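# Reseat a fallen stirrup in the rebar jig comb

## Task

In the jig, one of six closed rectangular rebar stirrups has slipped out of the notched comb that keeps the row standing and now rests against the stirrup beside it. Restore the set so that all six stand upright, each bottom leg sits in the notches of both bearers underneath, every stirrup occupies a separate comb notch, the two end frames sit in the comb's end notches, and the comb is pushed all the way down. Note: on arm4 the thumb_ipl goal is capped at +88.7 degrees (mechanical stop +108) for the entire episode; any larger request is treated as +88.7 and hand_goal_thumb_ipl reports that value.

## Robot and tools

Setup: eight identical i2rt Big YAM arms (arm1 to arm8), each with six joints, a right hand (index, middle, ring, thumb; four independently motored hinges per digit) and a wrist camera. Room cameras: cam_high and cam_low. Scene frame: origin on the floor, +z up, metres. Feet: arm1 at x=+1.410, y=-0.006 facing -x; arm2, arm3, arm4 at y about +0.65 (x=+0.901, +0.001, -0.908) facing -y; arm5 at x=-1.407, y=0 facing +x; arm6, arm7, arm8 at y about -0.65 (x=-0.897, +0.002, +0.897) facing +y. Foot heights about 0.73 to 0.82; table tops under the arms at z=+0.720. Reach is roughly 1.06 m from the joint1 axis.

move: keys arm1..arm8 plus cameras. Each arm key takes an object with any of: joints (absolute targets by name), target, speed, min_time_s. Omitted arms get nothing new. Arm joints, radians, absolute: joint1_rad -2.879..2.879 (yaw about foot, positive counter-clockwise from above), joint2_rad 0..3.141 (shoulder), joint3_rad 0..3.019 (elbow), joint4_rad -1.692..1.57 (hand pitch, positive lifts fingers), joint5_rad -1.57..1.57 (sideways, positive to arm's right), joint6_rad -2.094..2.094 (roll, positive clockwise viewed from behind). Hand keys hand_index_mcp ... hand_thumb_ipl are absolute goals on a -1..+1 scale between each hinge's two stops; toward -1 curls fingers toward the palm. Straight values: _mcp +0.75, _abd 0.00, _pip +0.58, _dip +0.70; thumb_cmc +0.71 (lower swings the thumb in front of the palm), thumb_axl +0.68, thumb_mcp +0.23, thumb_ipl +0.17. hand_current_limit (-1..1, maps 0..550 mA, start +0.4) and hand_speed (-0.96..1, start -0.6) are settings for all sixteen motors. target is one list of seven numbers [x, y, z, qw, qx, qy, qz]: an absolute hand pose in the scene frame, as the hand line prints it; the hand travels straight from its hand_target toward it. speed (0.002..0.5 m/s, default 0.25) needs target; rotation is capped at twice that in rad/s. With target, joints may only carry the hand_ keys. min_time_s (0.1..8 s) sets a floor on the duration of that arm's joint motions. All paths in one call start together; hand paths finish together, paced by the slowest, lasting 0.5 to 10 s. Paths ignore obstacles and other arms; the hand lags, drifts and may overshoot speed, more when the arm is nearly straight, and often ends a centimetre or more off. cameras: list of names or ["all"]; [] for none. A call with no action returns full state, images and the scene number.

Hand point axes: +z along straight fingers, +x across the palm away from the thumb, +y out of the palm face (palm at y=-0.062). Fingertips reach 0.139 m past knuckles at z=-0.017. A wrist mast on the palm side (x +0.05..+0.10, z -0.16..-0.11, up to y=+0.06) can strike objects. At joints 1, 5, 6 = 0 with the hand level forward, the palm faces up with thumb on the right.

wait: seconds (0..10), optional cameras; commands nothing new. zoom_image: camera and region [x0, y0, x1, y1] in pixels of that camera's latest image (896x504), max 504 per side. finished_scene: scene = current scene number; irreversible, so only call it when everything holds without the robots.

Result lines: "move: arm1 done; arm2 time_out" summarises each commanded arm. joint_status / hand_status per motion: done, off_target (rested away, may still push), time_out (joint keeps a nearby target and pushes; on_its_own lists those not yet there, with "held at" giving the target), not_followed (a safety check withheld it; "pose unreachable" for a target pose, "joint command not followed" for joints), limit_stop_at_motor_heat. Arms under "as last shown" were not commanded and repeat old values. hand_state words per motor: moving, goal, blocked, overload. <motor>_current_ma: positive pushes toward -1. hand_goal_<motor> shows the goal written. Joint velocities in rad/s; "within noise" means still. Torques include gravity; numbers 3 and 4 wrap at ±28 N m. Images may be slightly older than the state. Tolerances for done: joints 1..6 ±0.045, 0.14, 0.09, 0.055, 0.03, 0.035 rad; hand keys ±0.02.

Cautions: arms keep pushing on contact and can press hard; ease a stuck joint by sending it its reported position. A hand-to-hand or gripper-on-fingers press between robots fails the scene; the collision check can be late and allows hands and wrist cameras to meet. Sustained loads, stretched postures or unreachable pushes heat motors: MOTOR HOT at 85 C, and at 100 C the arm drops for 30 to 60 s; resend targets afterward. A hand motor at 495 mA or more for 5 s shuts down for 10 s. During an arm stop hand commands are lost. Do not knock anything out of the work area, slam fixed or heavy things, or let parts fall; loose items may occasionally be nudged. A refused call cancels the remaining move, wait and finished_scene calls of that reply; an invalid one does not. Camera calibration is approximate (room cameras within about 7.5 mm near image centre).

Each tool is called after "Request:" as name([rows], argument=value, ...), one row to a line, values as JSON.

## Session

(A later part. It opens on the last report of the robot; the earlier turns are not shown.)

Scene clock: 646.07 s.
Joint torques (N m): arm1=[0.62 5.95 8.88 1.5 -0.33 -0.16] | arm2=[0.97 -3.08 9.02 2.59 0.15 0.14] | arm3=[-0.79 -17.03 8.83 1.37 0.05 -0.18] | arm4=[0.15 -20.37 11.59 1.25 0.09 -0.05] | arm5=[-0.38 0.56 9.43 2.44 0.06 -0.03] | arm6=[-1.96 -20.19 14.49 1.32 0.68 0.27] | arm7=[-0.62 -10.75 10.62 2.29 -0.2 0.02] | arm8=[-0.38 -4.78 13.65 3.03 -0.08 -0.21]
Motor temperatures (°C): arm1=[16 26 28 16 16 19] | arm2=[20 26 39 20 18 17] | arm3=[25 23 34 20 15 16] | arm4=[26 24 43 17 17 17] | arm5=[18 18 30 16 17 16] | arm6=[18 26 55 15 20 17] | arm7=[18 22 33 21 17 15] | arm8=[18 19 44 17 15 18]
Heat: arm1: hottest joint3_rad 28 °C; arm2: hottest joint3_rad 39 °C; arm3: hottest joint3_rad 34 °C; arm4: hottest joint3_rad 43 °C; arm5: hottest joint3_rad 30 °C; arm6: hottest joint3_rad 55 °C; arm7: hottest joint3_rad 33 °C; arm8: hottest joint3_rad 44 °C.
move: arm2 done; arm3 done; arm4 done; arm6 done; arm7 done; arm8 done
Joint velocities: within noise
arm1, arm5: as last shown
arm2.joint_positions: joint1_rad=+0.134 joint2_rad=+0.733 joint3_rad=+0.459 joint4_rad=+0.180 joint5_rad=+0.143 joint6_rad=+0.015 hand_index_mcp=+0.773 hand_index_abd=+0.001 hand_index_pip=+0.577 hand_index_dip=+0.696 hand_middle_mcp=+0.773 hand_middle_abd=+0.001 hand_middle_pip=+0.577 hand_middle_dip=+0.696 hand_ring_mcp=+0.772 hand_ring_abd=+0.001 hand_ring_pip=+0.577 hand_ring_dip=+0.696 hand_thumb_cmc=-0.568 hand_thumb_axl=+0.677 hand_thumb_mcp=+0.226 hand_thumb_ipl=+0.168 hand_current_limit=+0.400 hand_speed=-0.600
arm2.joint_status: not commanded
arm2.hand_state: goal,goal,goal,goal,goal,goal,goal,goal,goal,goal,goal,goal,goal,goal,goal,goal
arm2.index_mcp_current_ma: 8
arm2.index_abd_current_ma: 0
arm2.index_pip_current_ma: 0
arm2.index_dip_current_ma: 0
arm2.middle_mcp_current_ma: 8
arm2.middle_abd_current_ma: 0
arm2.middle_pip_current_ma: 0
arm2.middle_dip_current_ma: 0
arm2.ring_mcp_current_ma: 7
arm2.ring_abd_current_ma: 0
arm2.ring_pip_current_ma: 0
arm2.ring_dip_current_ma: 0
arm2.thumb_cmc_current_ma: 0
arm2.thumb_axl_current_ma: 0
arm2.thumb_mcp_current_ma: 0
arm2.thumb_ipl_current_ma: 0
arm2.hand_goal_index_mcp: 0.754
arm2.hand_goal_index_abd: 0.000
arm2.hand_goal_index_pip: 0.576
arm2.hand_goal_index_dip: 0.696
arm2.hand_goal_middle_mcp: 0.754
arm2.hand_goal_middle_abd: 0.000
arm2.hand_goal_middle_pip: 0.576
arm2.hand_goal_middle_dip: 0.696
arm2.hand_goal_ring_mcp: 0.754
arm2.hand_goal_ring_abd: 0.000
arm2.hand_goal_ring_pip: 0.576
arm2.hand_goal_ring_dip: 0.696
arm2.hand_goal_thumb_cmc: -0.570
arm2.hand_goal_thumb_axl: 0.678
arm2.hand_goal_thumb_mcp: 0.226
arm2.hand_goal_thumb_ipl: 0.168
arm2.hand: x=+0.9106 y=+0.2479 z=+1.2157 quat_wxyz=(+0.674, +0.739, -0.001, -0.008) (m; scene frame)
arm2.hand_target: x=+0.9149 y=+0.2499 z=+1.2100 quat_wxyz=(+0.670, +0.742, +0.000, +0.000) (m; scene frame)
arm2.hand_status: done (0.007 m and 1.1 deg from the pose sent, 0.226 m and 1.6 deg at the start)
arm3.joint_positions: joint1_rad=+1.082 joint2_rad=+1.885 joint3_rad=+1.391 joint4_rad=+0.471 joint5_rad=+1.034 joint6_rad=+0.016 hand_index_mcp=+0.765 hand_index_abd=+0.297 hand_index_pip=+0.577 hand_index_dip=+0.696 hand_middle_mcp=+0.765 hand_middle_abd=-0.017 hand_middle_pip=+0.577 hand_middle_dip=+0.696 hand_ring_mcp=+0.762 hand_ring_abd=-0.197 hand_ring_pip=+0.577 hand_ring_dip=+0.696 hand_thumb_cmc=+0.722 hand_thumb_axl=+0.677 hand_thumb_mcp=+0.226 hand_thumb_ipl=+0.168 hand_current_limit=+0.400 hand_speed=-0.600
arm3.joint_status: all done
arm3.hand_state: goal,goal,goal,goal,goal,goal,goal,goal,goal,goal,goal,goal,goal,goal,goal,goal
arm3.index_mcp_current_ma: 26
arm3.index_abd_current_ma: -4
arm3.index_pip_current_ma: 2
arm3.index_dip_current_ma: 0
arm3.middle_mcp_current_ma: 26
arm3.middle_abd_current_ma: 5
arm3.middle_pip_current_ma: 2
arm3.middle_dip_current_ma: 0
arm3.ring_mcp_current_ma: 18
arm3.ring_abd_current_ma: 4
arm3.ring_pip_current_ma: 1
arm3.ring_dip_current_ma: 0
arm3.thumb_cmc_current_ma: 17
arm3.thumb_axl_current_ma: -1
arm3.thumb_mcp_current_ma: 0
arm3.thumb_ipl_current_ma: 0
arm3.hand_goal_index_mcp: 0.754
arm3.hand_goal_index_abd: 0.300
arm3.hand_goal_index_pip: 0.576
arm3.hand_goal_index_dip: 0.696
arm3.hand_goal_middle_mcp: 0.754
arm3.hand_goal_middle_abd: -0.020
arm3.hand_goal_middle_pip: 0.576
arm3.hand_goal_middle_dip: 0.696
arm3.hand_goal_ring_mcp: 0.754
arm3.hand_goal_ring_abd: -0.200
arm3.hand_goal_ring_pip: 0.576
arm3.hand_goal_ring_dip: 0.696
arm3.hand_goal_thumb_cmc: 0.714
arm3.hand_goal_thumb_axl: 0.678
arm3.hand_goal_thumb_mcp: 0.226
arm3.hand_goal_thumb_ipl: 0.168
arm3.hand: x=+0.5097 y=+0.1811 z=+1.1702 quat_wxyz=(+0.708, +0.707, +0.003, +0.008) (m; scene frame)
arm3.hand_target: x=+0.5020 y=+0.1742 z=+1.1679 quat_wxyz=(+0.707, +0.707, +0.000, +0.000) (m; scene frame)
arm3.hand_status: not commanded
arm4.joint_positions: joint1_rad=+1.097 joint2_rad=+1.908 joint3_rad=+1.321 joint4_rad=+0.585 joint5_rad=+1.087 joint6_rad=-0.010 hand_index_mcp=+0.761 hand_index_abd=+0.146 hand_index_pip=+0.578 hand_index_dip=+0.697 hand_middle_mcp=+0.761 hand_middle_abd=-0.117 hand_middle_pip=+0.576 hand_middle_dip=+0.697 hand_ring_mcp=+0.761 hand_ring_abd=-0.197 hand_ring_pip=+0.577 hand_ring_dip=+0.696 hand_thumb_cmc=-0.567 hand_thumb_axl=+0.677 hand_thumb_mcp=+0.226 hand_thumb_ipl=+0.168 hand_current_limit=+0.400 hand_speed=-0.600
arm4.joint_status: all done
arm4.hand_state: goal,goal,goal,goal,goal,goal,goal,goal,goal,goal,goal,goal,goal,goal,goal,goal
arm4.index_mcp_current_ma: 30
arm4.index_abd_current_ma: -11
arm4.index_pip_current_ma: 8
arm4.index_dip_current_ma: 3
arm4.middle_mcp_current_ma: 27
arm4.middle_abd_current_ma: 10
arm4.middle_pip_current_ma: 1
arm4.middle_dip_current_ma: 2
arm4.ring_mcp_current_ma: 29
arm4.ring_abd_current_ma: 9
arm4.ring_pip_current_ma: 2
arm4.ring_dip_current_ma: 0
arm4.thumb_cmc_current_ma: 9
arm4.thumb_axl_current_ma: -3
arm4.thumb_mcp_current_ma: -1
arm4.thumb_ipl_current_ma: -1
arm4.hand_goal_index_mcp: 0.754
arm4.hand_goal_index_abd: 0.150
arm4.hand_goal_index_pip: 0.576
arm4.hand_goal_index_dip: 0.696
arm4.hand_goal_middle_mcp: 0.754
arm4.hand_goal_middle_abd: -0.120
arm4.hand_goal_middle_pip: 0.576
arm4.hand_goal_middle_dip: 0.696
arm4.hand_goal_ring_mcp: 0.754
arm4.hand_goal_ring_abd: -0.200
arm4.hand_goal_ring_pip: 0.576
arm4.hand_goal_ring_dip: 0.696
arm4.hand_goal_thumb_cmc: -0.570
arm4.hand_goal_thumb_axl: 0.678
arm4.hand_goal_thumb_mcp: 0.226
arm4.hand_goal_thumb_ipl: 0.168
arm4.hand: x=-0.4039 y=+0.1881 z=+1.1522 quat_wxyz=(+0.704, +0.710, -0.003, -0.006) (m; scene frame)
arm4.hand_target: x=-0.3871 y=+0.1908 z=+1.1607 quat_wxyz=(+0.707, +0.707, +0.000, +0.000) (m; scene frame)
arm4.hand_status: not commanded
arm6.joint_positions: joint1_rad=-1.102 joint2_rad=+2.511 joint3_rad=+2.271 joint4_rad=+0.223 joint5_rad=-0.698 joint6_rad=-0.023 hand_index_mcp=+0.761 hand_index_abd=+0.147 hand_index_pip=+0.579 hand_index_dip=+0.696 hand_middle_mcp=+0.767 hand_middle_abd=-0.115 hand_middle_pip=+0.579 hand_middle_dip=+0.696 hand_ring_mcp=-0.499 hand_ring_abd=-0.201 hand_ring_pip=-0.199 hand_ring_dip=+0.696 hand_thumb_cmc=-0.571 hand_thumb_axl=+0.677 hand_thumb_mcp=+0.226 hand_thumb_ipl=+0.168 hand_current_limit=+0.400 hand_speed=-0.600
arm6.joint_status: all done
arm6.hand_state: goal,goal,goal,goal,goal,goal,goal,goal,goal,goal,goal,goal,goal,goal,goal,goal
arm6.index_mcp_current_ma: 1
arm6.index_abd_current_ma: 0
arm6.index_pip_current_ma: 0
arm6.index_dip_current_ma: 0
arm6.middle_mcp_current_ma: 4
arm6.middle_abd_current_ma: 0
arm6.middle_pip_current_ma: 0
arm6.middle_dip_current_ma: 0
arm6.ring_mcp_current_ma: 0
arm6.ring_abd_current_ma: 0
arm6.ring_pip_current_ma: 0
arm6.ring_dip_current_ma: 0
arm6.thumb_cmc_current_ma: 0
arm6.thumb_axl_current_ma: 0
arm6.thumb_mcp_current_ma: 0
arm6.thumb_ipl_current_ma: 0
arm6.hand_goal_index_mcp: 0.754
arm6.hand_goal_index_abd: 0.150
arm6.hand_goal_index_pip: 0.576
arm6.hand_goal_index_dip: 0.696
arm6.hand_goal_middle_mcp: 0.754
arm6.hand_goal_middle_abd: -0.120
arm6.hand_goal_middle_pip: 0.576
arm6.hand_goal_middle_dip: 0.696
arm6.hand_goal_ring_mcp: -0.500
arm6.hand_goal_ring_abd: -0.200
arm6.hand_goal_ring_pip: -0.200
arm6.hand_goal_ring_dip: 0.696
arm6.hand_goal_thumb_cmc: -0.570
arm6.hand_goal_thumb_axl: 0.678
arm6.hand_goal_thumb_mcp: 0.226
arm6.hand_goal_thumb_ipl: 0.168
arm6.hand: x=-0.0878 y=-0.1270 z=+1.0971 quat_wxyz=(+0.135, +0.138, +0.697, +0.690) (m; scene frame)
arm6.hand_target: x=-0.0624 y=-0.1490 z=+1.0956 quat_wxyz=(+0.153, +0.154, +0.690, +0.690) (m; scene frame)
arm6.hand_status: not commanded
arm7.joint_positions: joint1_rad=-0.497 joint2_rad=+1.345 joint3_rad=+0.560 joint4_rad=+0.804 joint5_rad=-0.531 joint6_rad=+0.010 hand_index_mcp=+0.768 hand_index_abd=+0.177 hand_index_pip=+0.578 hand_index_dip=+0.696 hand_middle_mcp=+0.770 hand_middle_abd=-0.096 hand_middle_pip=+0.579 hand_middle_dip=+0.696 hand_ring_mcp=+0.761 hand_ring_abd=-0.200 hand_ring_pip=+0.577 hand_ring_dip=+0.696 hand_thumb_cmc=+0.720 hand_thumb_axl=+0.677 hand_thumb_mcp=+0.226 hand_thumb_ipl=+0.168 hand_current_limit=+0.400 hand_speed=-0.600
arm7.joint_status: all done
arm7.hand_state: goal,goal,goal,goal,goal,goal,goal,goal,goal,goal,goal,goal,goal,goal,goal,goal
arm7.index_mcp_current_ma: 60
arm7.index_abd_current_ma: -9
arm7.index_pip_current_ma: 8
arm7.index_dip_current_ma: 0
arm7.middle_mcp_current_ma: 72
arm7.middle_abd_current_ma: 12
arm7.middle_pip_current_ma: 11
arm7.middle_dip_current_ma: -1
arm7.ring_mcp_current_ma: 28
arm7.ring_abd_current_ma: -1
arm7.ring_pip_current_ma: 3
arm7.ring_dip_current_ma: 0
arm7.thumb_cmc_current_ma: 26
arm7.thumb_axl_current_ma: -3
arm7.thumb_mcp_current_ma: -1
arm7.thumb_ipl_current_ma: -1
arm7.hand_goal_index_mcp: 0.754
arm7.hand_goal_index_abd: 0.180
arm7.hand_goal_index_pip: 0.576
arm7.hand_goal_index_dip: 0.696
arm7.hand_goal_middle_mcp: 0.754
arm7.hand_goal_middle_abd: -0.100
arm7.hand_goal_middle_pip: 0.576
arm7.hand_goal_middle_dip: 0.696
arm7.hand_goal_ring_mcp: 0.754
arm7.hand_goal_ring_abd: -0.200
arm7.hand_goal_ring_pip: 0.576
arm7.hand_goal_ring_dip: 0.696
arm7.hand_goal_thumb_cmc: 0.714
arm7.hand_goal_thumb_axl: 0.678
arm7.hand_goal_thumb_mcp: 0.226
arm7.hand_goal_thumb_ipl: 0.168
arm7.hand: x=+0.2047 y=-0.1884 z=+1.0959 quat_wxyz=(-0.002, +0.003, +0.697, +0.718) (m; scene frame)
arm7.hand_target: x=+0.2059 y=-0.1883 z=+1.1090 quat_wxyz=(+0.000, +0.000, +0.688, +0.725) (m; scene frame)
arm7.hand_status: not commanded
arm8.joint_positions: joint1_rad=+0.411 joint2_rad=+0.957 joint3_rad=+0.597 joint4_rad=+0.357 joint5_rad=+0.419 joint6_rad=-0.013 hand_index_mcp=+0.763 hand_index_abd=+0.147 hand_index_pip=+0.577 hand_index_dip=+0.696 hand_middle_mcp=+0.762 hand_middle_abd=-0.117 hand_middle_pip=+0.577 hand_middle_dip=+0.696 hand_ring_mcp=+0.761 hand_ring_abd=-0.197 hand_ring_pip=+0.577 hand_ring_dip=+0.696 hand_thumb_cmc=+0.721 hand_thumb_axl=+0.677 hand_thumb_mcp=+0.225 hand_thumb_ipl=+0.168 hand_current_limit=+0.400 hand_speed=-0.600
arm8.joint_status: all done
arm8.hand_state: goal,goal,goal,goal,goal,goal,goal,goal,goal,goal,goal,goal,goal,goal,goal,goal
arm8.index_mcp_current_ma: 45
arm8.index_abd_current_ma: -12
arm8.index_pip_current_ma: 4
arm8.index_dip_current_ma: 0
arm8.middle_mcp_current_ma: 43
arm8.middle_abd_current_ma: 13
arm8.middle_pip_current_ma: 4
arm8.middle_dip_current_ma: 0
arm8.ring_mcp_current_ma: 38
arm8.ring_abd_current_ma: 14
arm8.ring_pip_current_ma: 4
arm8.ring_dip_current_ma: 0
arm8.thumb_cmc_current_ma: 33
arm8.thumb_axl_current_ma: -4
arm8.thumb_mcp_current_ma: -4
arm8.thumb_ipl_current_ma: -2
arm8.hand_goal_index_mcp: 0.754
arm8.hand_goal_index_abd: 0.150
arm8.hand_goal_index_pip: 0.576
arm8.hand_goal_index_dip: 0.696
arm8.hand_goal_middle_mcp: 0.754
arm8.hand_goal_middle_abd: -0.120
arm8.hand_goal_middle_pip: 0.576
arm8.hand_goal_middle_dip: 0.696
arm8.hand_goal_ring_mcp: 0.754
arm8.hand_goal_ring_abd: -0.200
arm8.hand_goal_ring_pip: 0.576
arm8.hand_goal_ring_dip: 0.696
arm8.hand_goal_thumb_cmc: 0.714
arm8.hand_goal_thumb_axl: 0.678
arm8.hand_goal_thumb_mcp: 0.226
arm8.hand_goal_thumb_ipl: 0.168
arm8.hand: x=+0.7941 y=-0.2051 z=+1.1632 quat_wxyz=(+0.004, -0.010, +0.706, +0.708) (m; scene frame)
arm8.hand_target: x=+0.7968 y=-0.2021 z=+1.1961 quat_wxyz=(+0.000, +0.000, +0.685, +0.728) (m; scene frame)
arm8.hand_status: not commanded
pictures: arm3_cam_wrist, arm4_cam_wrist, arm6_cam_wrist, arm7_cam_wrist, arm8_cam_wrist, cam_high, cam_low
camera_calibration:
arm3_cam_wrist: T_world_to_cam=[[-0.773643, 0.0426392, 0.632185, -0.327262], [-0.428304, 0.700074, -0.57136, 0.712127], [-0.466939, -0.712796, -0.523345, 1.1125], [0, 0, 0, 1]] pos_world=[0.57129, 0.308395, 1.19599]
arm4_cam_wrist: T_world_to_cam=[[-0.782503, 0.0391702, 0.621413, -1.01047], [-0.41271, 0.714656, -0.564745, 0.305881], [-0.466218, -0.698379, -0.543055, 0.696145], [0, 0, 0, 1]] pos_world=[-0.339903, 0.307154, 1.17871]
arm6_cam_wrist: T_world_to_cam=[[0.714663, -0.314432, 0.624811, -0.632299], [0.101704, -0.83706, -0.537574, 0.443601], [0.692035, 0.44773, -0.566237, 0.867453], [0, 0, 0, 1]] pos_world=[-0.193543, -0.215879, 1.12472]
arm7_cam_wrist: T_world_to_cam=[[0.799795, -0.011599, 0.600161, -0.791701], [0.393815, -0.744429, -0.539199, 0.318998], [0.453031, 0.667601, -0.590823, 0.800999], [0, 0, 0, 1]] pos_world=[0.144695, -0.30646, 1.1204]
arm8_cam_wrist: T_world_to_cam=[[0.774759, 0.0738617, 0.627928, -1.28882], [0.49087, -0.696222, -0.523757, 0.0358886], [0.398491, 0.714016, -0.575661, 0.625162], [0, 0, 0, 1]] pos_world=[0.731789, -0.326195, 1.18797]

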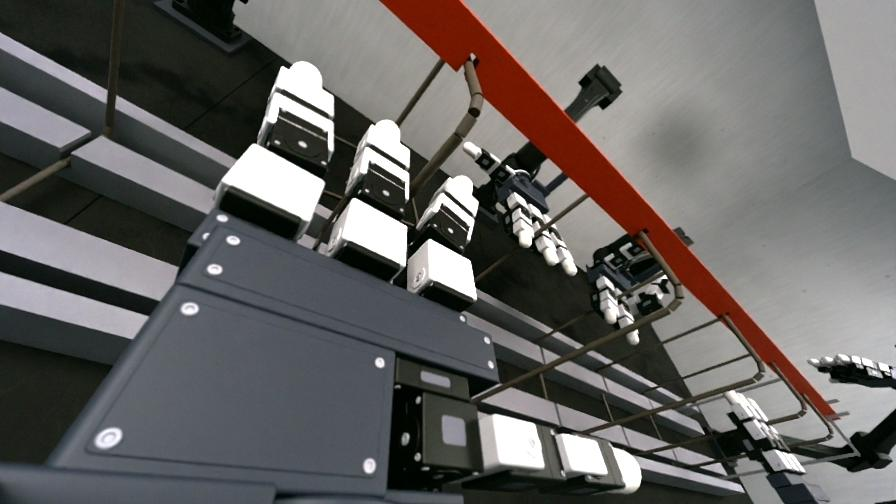

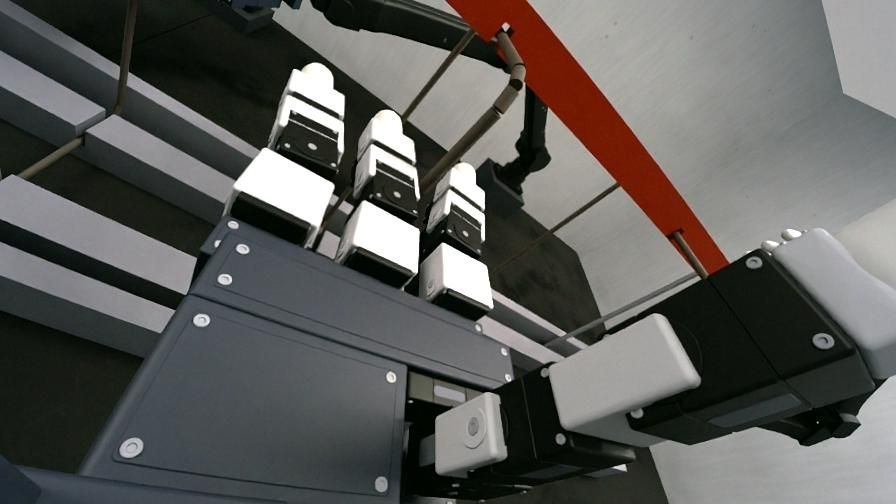

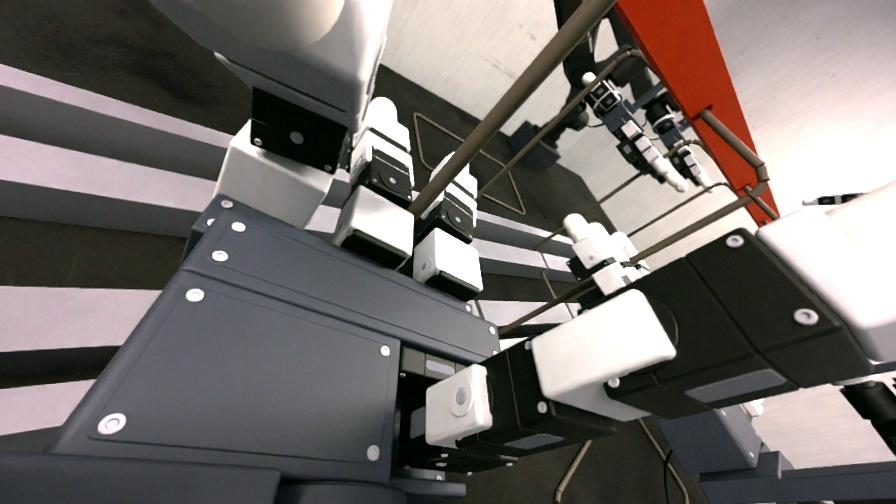

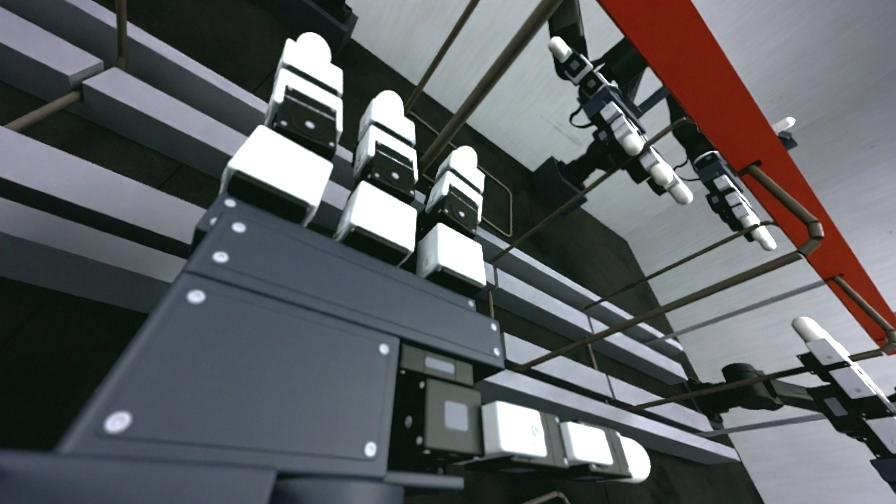

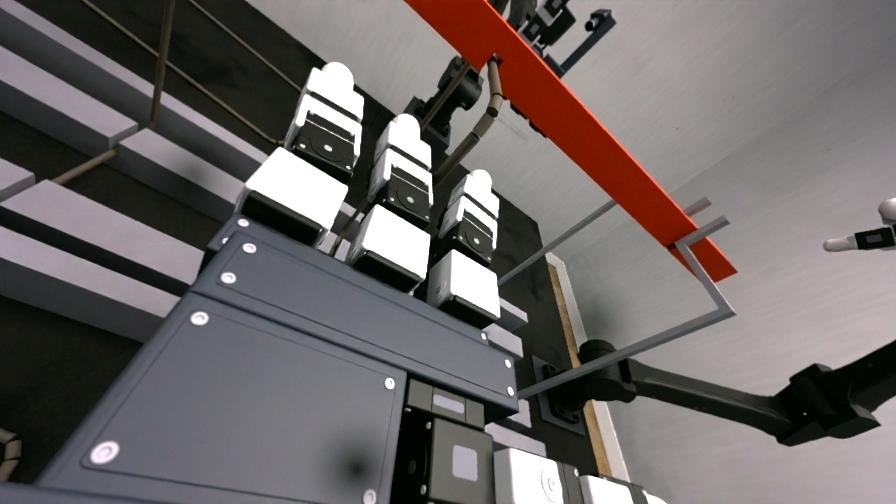

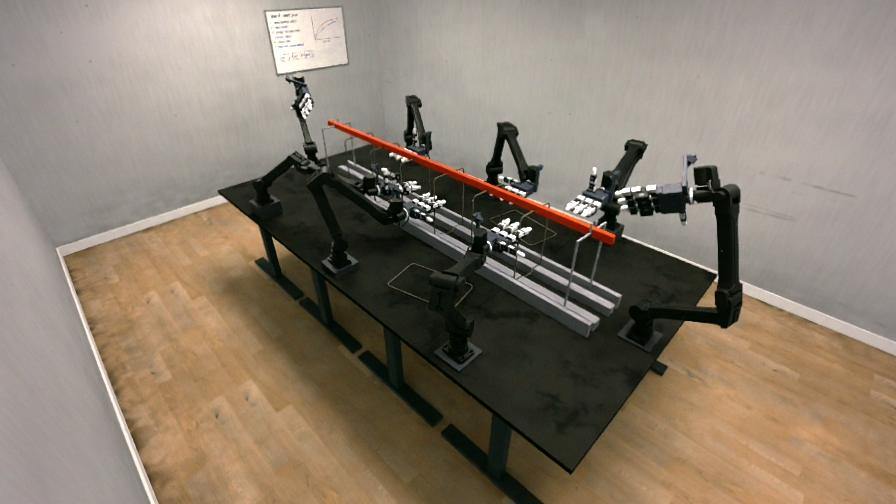

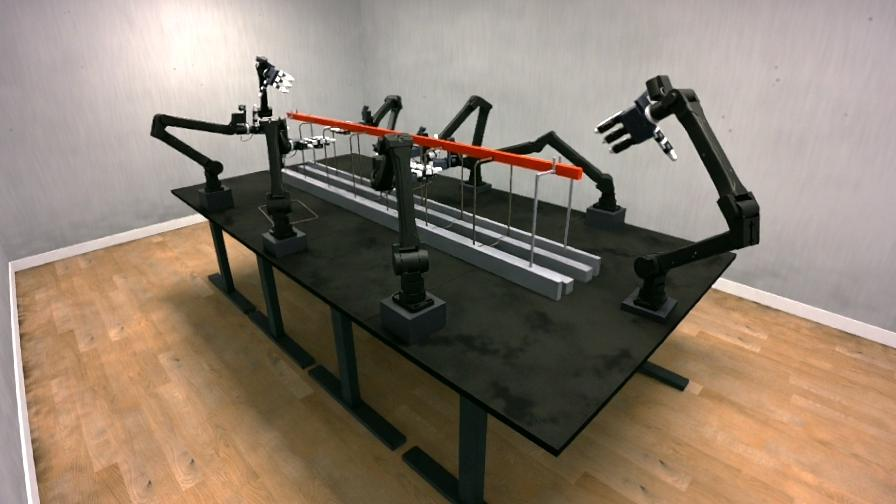

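Request:
move(arm3={"target":[0.504,0.33,1.168,0.7071,0.7071,0,0],"speed":0.1}, arm4={"target":[-0.39,0.35,1.161,0.7071,0.7071,0,0],"speed":0.1}, arm6={"target":[-0.126,-0.306,1.096,0.153,0.153,0.69,0.69],"speed":0.1}, arm7={"target":[0.206,-0.34,1.109,0,0,0.6885,0.7255],"speed":0.1}, arm8={"target":[0.797,-0.36,1.19,0,0,0.6852,0.7284],"speed":0.1}, cameras=["all"])

Scene clock: 651.00 s.
Joint torques (N m): arm1=[0.15 5.89 8.7 1.74 -0.36 -0.14] | arm2=[0.97 -3.02 9.01 2.61 0.14 0.14] | arm3=[1.38 -15.68 8.28 1.72 0.12 -0.06] | arm4=[-0.67 -21.54 7.35 1.84 0.03 -0.12] | arm5=[-0.32 0.56 9.43 2.44 0.06 -0.03] | arm6=[-0.21 -20.89 7.79 2.54 -0.21 0.25] | arm7=[-1.55 -4.54 10.09 1.85 -0.23 0.07] | arm8=[1.44 -0.38 8.58 1.42 0.04 -0.28]
Motor temperatures (°C): arm1=[16 25 28 16 16 19] | arm2=[20 25 39 20 18 17] | arm3=[25 23 34 20 15 16] | arm4=[26 24 43 17 17 17] | arm5=[18 18 30 16 17 16] | arm6=[18 27 54 15 20 17] | arm7=[18 22 33 21 17 15] | arm8=[18 19 43 17 15 18]
Heat: arm1: hottest joint3_rad 28 °C; arm2: hottest joint3_rad 39 °C; arm3: hottest joint3_rad 34 °C; arm4: hottest joint3_rad 43 °C; arm5: hottest joint3_rad 30 °C; arm6: hottest joint3_rad 54 °C; arm7: hottest joint3_rad 33 °C; arm8: hottest joint3_rad 43 °C.
move: arm3 done; arm4 off_target; arm6 off_target; arm7 done; arm8 done
Joint velocities: within noise
arm1, arm2, arm5: as last shown
arm2.hand_target: x=+0.9148 y=+0.2500 z=+1.2100 quat_wxyz=(+0.670, +0.742, +0.000, +0.000) (m; scene frame)
arm3.joint_positions: joint1_rad=+1.305 joint2_rad=+1.756 joint3_rad=+1.192 joint4_rad=+0.491 joint5_rad=+1.281 joint6_rad=+0.027 hand_index_mcp=+0.765 hand_index_abd=+0.297 hand_index_pip=+0.577 hand_index_dip=+0.696 hand_middle_mcp=+0.762 hand_middle_abd=-0.024 hand_middle_pip=+0.577 hand_middle_dip=+0.696 hand_ring_mcp=+0.762 hand_ring_abd=-0.197 hand_ring_pip=+0.577 hand_ring_dip=+0.696 hand_thumb_cmc=+0.722 hand_thumb_axl=+0.677 hand_thumb_mcp=+0.226 hand_thumb_ipl=+0.168 hand_current_limit=+0.400 hand_speed=-0.600
arm3.joint_status: not commanded
arm3.hand_state: goal,goal,goal,goal,goal,goal,goal,goal,goal,goal,goal,goal,goal,goal,goal,goal
arm3.index_mcp_current_ma: 26
arm3.index_abd_current_ma: -4
arm3.index_pip_current_ma: 2
arm3.index_dip_current_ma: 0
arm3.middle_mcp_current_ma: 18
arm3.middle_abd_current_ma: -6
arm3.middle_pip_current_ma: 2
arm3.middle_dip_current_ma: 0
arm3.ring_mcp_current_ma: 18
arm3.ring_abd_current_ma: 4
arm3.ring_pip_current_ma: 1
arm3.ring_dip_current_ma: 0
arm3.thumb_cmc_current_ma: 17
arm3.thumb_axl_current_ma: -1
arm3.thumb_mcp_current_ma: 0
arm3.thumb_ipl_current_ma: 0
arm3.hand_goal_index_mcp: 0.754
arm3.hand_goal_index_abd: 0.300
arm3.hand_goal_index_pip: 0.576
arm3.hand_goal_index_dip: 0.696
arm3.hand_goal_middle_mcp: 0.754
arm3.hand_goal_middle_abd: -0.020
arm3.hand_goal_middle_pip: 0.576
arm3.hand_goal_middle_dip: 0.696
arm3.hand_goal_ring_mcp: 0.754
arm3.hand_goal_ring_abd: -0.200
arm3.hand_goal_ring_pip: 0.576
arm3.hand_goal_ring_dip: 0.696
arm3.hand_goal_thumb_cmc: 0.714
arm3.hand_goal_thumb_axl: 0.678
arm3.hand_goal_thumb_mcp: 0.226
arm3.hand_goal_thumb_ipl: 0.168
arm3.hand: x=+0.5073 y=+0.3236 z=+1.1612 quat_wxyz=(+0.704, +0.710, +0.009, -0.014) (m; scene frame)
arm3.hand_target: x=+0.5040 y=+0.3299 z=+1.1678 quat_wxyz=(+0.707, +0.707, +0.000, +0.000) (m; scene frame)
arm3.hand_status: done (0.010 m and 2.0 deg from the pose sent, 0.149 m and 1.0 deg at the start)
arm4.joint_positions: joint1_rad=+1.356 joint2_rad=+1.825 joint3_rad=+1.169 joint4_rad=+0.647 joint5_rad=+1.340 joint6_rad=-0.023 hand_index_mcp=+0.761 hand_index_abd=+0.147 hand_index_pip=+0.578 hand_index_dip=+0.697 hand_middle_mcp=+0.761 hand_middle_abd=-0.117 hand_middle_pip=+0.576 hand_middle_dip=+0.697 hand_ring_mcp=+0.761 hand_ring_abd=-0.197 hand_ring_pip=+0.577 hand_ring_dip=+0.696 hand_thumb_cmc=-0.568 hand_thumb_axl=+0.677 hand_thumb_mcp=+0.226 hand_thumb_ipl=+0.168 hand_current_limit=+0.400 hand_speed=-0.600
arm4.joint_status: not commanded
arm4.hand_state: goal,goal,goal,goal,goal,goal,goal,goal,goal,goal,goal,goal,goal,goal,goal,goal
arm4.index_mcp_current_ma: 30
arm4.index_abd_current_ma: -10
arm4.index_pip_current_ma: 8
arm4.index_dip_current_ma: 3
arm4.middle_mcp_current_ma: 28
arm4.middle_abd_current_ma: 9
arm4.middle_pip_current_ma: 1
arm4.middle_dip_current_ma: 2
arm4.ring_mcp_current_ma: 29
arm4.ring_abd_current_ma: 9
arm4.ring_pip_current_ma: 2
arm4.ring_dip_current_ma: 0
arm4.thumb_cmc_current_ma: 8
arm4.thumb_axl_current_ma: -3
arm4.thumb_mcp_current_ma: -1
arm4.thumb_ipl_current_ma: -1
arm4.hand_goal_index_mcp: 0.754
arm4.hand_goal_index_abd: 0.150
arm4.hand_goal_index_pip: 0.576
arm4.hand_goal_index_dip: 0.696
arm4.hand_goal_middle_mcp: 0.754
arm4.hand_goal_middle_abd: -0.120
arm4.hand_goal_middle_pip: 0.576
arm4.hand_goal_middle_dip: 0.696
arm4.hand_goal_ring_mcp: 0.754
arm4.hand_goal_ring_abd: -0.200
arm4.hand_goal_ring_pip: 0.576
arm4.hand_goal_ring_dip: 0.696
arm4.hand_goal_thumb_cmc: -0.570
arm4.hand_goal_thumb_axl: 0.678
arm4.hand_goal_thumb_mcp: 0.226
arm4.hand_goal_thumb_ipl: 0.168
arm4.hand: x=-0.3881 y=+0.3433 z=+1.1470 quat_wxyz=(+0.704, +0.711, +0.005, -0.010) (m; scene frame)
arm4.hand_target: x=-0.3902 y=+0.3498 z=+1.1609 quat_wxyz=(+0.707, +0.707, +0.000, +0.000) (m; scene frame)
arm4.hand_status: off_target (0.016 m and 1.4 deg from the pose sent, 0.163 m and 0.9 deg at the start)
arm6.joint_positions: joint1_rad=-1.285 joint2_rad=+2.219 joint3_rad=+1.688 joint4_rad=+0.499 joint5_rad=-0.838 joint6_rad=-0.023 hand_index_mcp=+0.762 hand_index_abd=+0.148 hand_index_pip=+0.579 hand_index_dip=+0.696 hand_middle_mcp=+0.765 hand_middle_abd=-0.123 hand_middle_pip=+0.579 hand_middle_dip=+0.696 hand_ring_mcp=-0.499 hand_ring_abd=-0.201 hand_ring_pip=-0.199 hand_ring_dip=+0.696 hand_thumb_cmc=-0.571 hand_thumb_axl=+0.677 hand_thumb_mcp=+0.226 hand_thumb_ipl=+0.168 hand_current_limit=+0.400 hand_speed=-0.600
arm6.joint_status: not commanded
arm6.hand_state: goal,goal,goal,goal,goal,goal,goal,goal,goal,goal,goal,goal,goal,goal,goal,goal
arm6.index_mcp_current_ma: 2
arm6.index_abd_current_ma: 0
arm6.index_pip_current_ma: 0
arm6.index_dip_current_ma: 0
arm6.middle_mcp_current_ma: 3
arm6.middle_abd_current_ma: 0
arm6.middle_pip_current_ma: 0
arm6.middle_dip_current_ma: 0
arm6.ring_mcp_current_ma: 0
arm6.ring_abd_current_ma: 0
arm6.ring_pip_current_ma: 0
arm6.ring_dip_current_ma: 0
arm6.thumb_cmc_current_ma: 0
arm6.thumb_axl_current_ma: 0
arm6.thumb_mcp_current_ma: 0
arm6.thumb_ipl_current_ma: 0
arm6.hand_goal_index_mcp: 0.754
arm6.hand_goal_index_abd: 0.150
arm6.hand_goal_index_pip: 0.576
arm6.hand_goal_index_dip: 0.696
arm6.hand_goal_middle_mcp: 0.754
arm6.hand_goal_middle_abd: -0.120
arm6.hand_goal_middle_pip: 0.576
arm6.hand_goal_middle_dip: 0.696
arm6.hand_goal_ring_mcp: -0.500
arm6.hand_goal_ring_abd: -0.200
arm6.hand_goal_ring_pip: -0.200
arm6.hand_goal_ring_dip: 0.696
arm6.hand_goal_thumb_cmc: -0.570
arm6.hand_goal_thumb_axl: 0.678
arm6.hand_goal_thumb_mcp: 0.226
arm6.hand_goal_thumb_ipl: 0.168
arm6.hand: x=-0.1234 y=-0.2990 z=+1.0832 quat_wxyz=(+0.145, +0.157, +0.696, +0.685) (m; scene frame)
arm6.hand_target: x=-0.1259 y=-0.3057 z=+1.0960 quat_wxyz=(+0.153, +0.153, +0.690, +0.690) (m; scene frame)
arm6.hand_status: off_target (0.015 m and 1.4 deg from the pose sent, 0.183 m and 2.8 deg at the start)
arm7.joint_positions: joint1_rad=-0.823 joint2_rad=+0.935 joint3_rad=+0.305 joint4_rad=+0.684 joint5_rad=-0.867 joint6_rad=+0.030 hand_index_mcp=+0.768 hand_index_abd=+0.177 hand_index_pip=+0.578 hand_index_dip=+0.696 hand_middle_mcp=+0.770 hand_middle_abd=-0.097 hand_middle_pip=+0.579 hand_middle_dip=+0.696 hand_ring_mcp=+0.761 hand_ring_abd=-0.200 hand_ring_pip=+0.577 hand_ring_dip=+0.696 hand_thumb_cmc=+0.720 hand_thumb_axl=+0.677 hand_thumb_mcp=+0.226 hand_thumb_ipl=+0.168 hand_current_limit=+0.400 hand_speed=-0.600
arm7.joint_status: not commanded
arm7.hand_state: goal,goal,goal,goal,goal,goal,goal,goal,goal,goal,goal,goal,goal,goal,goal,goal
arm7.index_mcp_current_ma: 60
arm7.index_abd_current_ma: -8
arm7.index_pip_current_ma: 8
arm7.index_dip_current_ma: 0
arm7.middle_mcp_current_ma: 72
arm7.middle_abd_current_ma: 11
arm7.middle_pip_current_ma: 11
arm7.middle_dip_current_ma: -1
arm7.ring_mcp_current_ma: 29
arm7.ring_abd_current_ma: -1
arm7.ring_pip_current_ma: 3
arm7.ring_dip_current_ma: 0
arm7.thumb_cmc_current_ma: 26
arm7.thumb_axl_current_ma: -3
arm7.thumb_mcp_current_ma: -1
arm7.thumb_ipl_current_ma: -1
arm7.hand_goal_index_mcp: 0.754
arm7.hand_goal_index_abd: 0.180
arm7.hand_goal_index_pip: 0.576
arm7.hand_goal_index_dip: 0.696
arm7.hand_goal_middle_mcp: 0.754
arm7.hand_goal_middle_abd: -0.100
arm7.hand_goal_middle_pip: 0.576
arm7.hand_goal_middle_dip: 0.696
arm7.hand_goal_ring_mcp: 0.754
arm7.hand_goal_ring_abd: -0.200
arm7.hand_goal_ring_pip: 0.576
arm7.hand_goal_ring_dip: 0.696
arm7.hand_goal_thumb_cmc: 0.714
arm7.hand_goal_thumb_axl: 0.678
arm7.hand_goal_thumb_mcp: 0.226
arm7.hand_goal_thumb_ipl: 0.168
arm7.hand: x=+0.2031 y=-0.3365 z=+1.1054 quat_wxyz=(-0.002, -0.004, +0.690, +0.724) (m; scene frame)
arm7.hand_target: x=+0.2060 y=-0.3400 z=+1.1090 quat_wxyz=(+0.000, +0.000, +0.688, +0.725) (m; scene frame)
arm7.hand_status: done (0.006 m and 0.6 deg from the pose sent, 0.152 m and 1.4 deg at the start)
arm8.joint_positions: joint1_rad=+0.779 joint2_rad=+0.463 joint3_rad=+0.464 joint4_rad=+0.100 joint5_rad=+0.803 joint6_rad=-0.042 hand_index_mcp=+0.763 hand_index_abd=+0.147 hand_index_pip=+0.577 hand_index_dip=+0.696 hand_middle_mcp=+0.762 hand_middle_abd=-0.117 hand_middle_pip=+0.577 hand_middle_dip=+0.696 hand_ring_mcp=+0.761 hand_ring_abd=-0.197 hand_ring_pip=+0.577 hand_ring_dip=+0.696 hand_thumb_cmc=+0.721 hand_thumb_axl=+0.677 hand_thumb_mcp=+0.225 hand_thumb_ipl=+0.168 hand_current_limit=+0.400 hand_speed=-0.600
arm8.joint_status: not commanded
arm8.hand_state: goal,goal,goal,goal,goal,goal,goal,goal,goal,goal,goal,goal,goal,goal,goal,goal
arm8.index_mcp_current_ma: 45
arm8.index_abd_current_ma: -11
arm8.index_pip_current_ma: 4
arm8.index_dip_current_ma: 0
arm8.middle_mcp_current_ma: 43
arm8.middle_abd_current_ma: 12
arm8.middle_pip_current_ma: 4
arm8.middle_dip_current_ma: 0
arm8.ring_mcp_current_ma: 39
arm8.ring_abd_current_ma: 14
arm8.ring_pip_current_ma: 4
arm8.ring_dip_current_ma: 0
arm8.thumb_cmc_current_ma: 34
arm8.thumb_axl_current_ma: -4
arm8.thumb_mcp_current_ma: -4
arm8.thumb_ipl_current_ma: -2
arm8.hand_goal_index_mcp: 0.754
arm8.hand_goal_index_abd: 0.150
arm8.hand_goal_index_pip: 0.576
arm8.hand_goal_index_dip: 0.696
arm8.hand_goal_middle_mcp: 0.754
arm8.hand_goal_middle_abd: -0.120
arm8.hand_goal_middle_pip: 0.576
arm8.hand_goal_middle_dip: 0.696
arm8.hand_goal_ring_mcp: 0.754
arm8.hand_goal_ring_abd: -0.200
arm8.hand_goal_ring_pip: 0.576
arm8.hand_goal_ring_dip: 0.696
arm8.hand_goal_thumb_cmc: 0.714
arm8.hand_goal_thumb_axl: 0.678
arm8.hand_goal_thumb_mcp: 0.226
arm8.hand_goal_thumb_ipl: 0.168
arm8.hand: x=+0.8006 y=-0.3587 z=+1.1980 quat_wxyz=(-0.006, +0.012, +0.680, +0.733) (m; scene frame)
arm8.hand_target: x=+0.7970 y=-0.3598 z=+1.1901 quat_wxyz=(+0.000, +0.000, +0.685, +0.729) (m; scene frame)
arm8.hand_status: done (0.009 m and 1.7 deg from the pose sent, 0.157 m and 3.6 deg at the start)
pictures: arm1_cam_wrist, arm2_cam_wrist, arm3_cam_wrist, arm4_cam_wrist, arm5_cam_wrist, arm6_cam_wrist, arm7_cam_wrist, arm8_cam_wrist, cam_high, cam_low
camera_calibration:
arm1_cam_wrist: T_world_to_cam=[[-0.109755, 0.921923, -0.3715, 0.667466], [0.951173, -0.0110612, -0.308461, -0.821081], [-0.288487, -0.387215, -0.875694, 1.73065], [0, 0, 0, 1]] pos_world=[1.35352, 0.0456996, 1.51021]
arm2_cam_wrist: T_world_to_cam=[[-0.746255, -0.0659189, 0.662388, -0.0757857], [-0.469797, 0.757124, -0.453932, 0.74977], [-0.471587, -0.649937, -0.595976, 1.44459], [0, 0, 0, 1]] pos_world=[0.976932, 0.366225, 1.25148]
arm3_cam_wrist: T_world_to_cam=[[-0.747065, 0.0546074, 0.662505, -0.382084], [-0.433519, 0.715503, -0.547828, 0.576543], [-0.50394, -0.696472, -0.510854, 1.20725], [0, 0, 0, 1]] pos_world=[0.572881, 0.449159, 1.18571]
arm4_cam_wrist: T_world_to_cam=[[-0.771337, 0.0351293, 0.635456, -1.01146], [-0.426176, 0.713044, -0.556724, 0.184699], [-0.472666, -0.700238, -0.535026, 0.798032], [0, 0, 0, 1]] pos_world=[-0.32426, 0.462646, 1.17253]
arm6_cam_wrist: T_world_to_cam=[[0.709954, -0.343027, 0.61506, -0.650752], [0.0579073, -0.841964, -0.536417, 0.287775], [0.701864, 0.416447, -0.577892, 0.965783], [0, 0, 0, 1]] pos_world=[-0.232509, -0.383127, 1.11274]
arm7_cam_wrist: T_world_to_cam=[[0.793469, -0.0149847, 0.608426, -0.806852], [0.406438, -0.731057, -0.548055, 0.226263], [0.453006, 0.682152, -0.573981, 0.892423], [0, 0, 0, 1]] pos_world=[0.143977, -0.455447, 1.12715]
arm8_cam_wrist: T_world_to_cam=[[0.803256, 0.0162846, 0.595411, -1.30889], [0.45473, -0.662405, -0.595349, 0.0707253], [0.384709, 0.748969, -0.539486, 0.732419], [0, 0, 0, 1]] pos_world=[0.737446, -0.480395, 1.21656]

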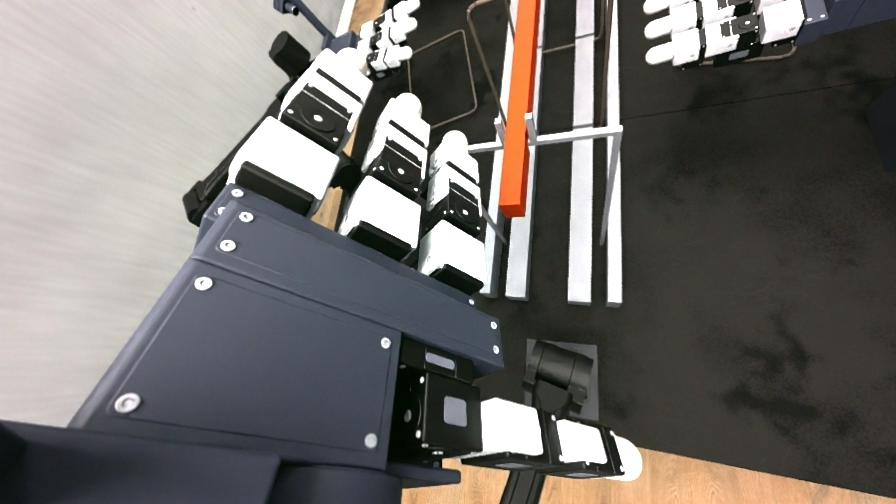

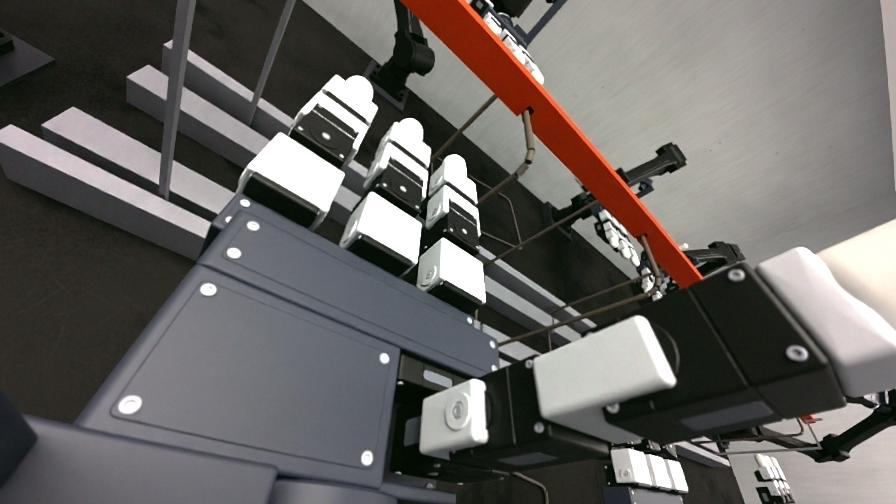

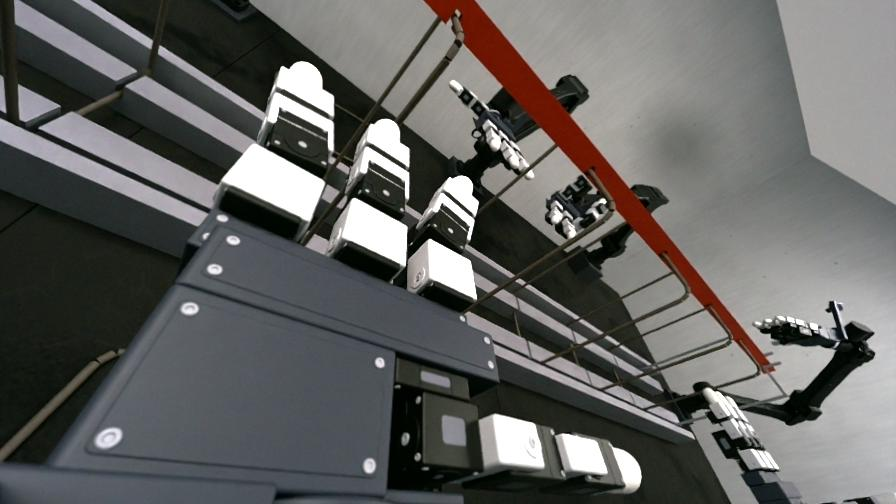

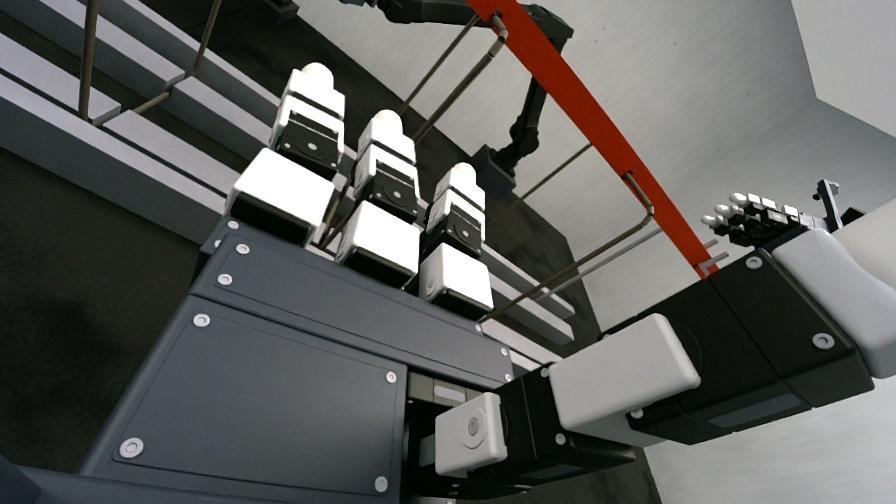

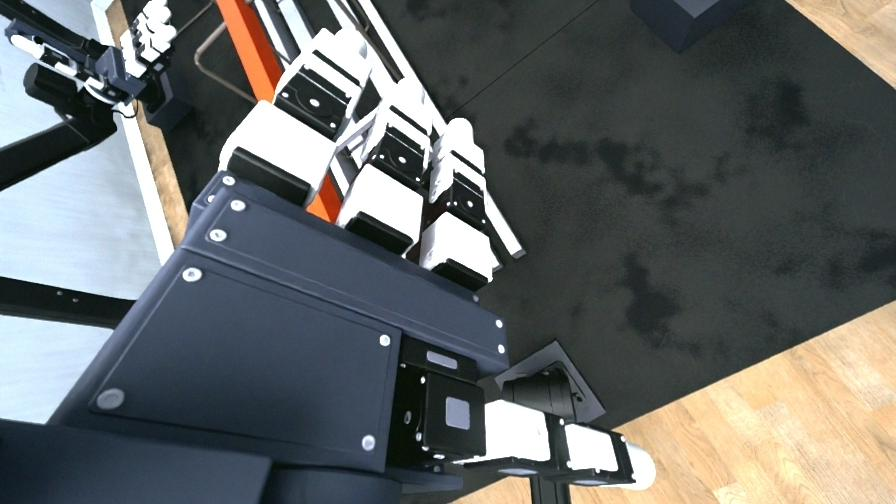

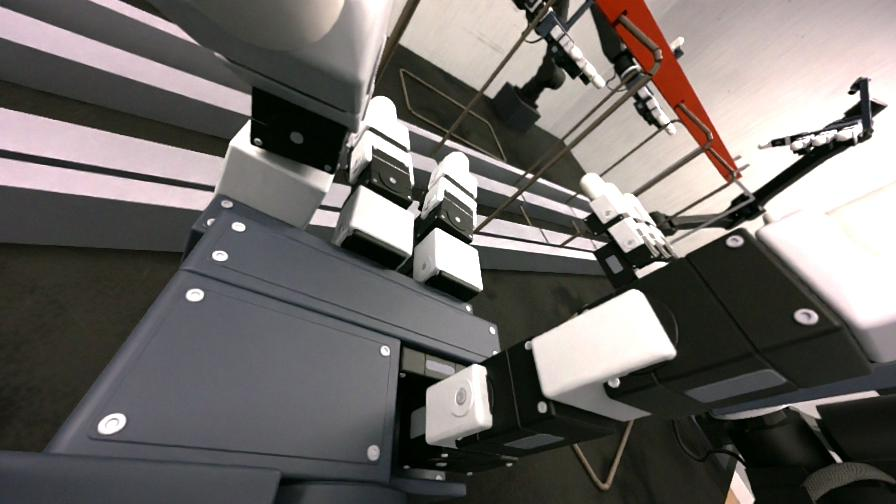

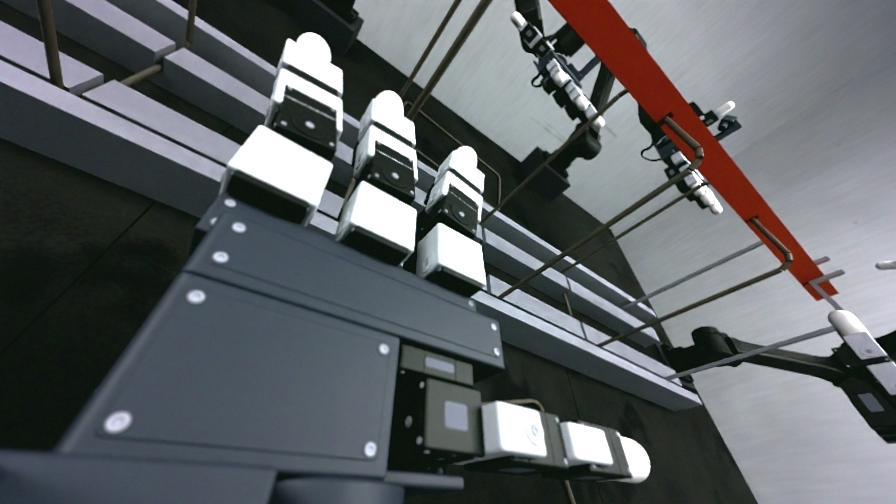

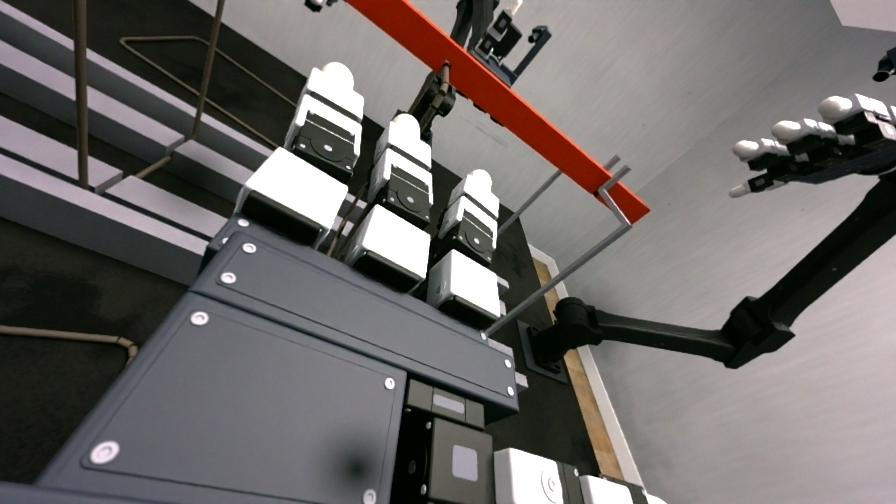

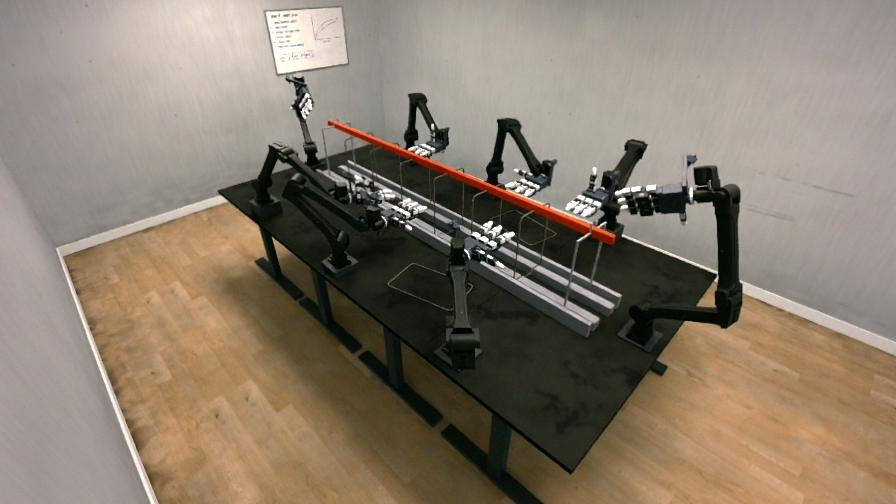

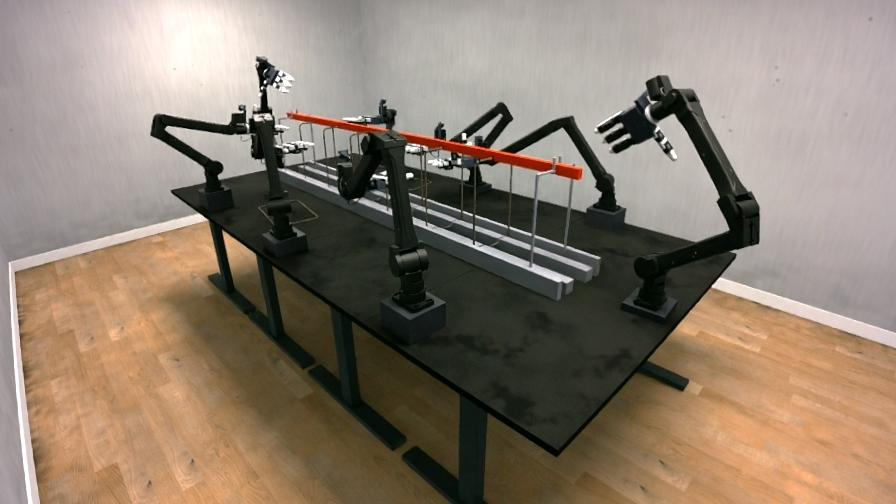

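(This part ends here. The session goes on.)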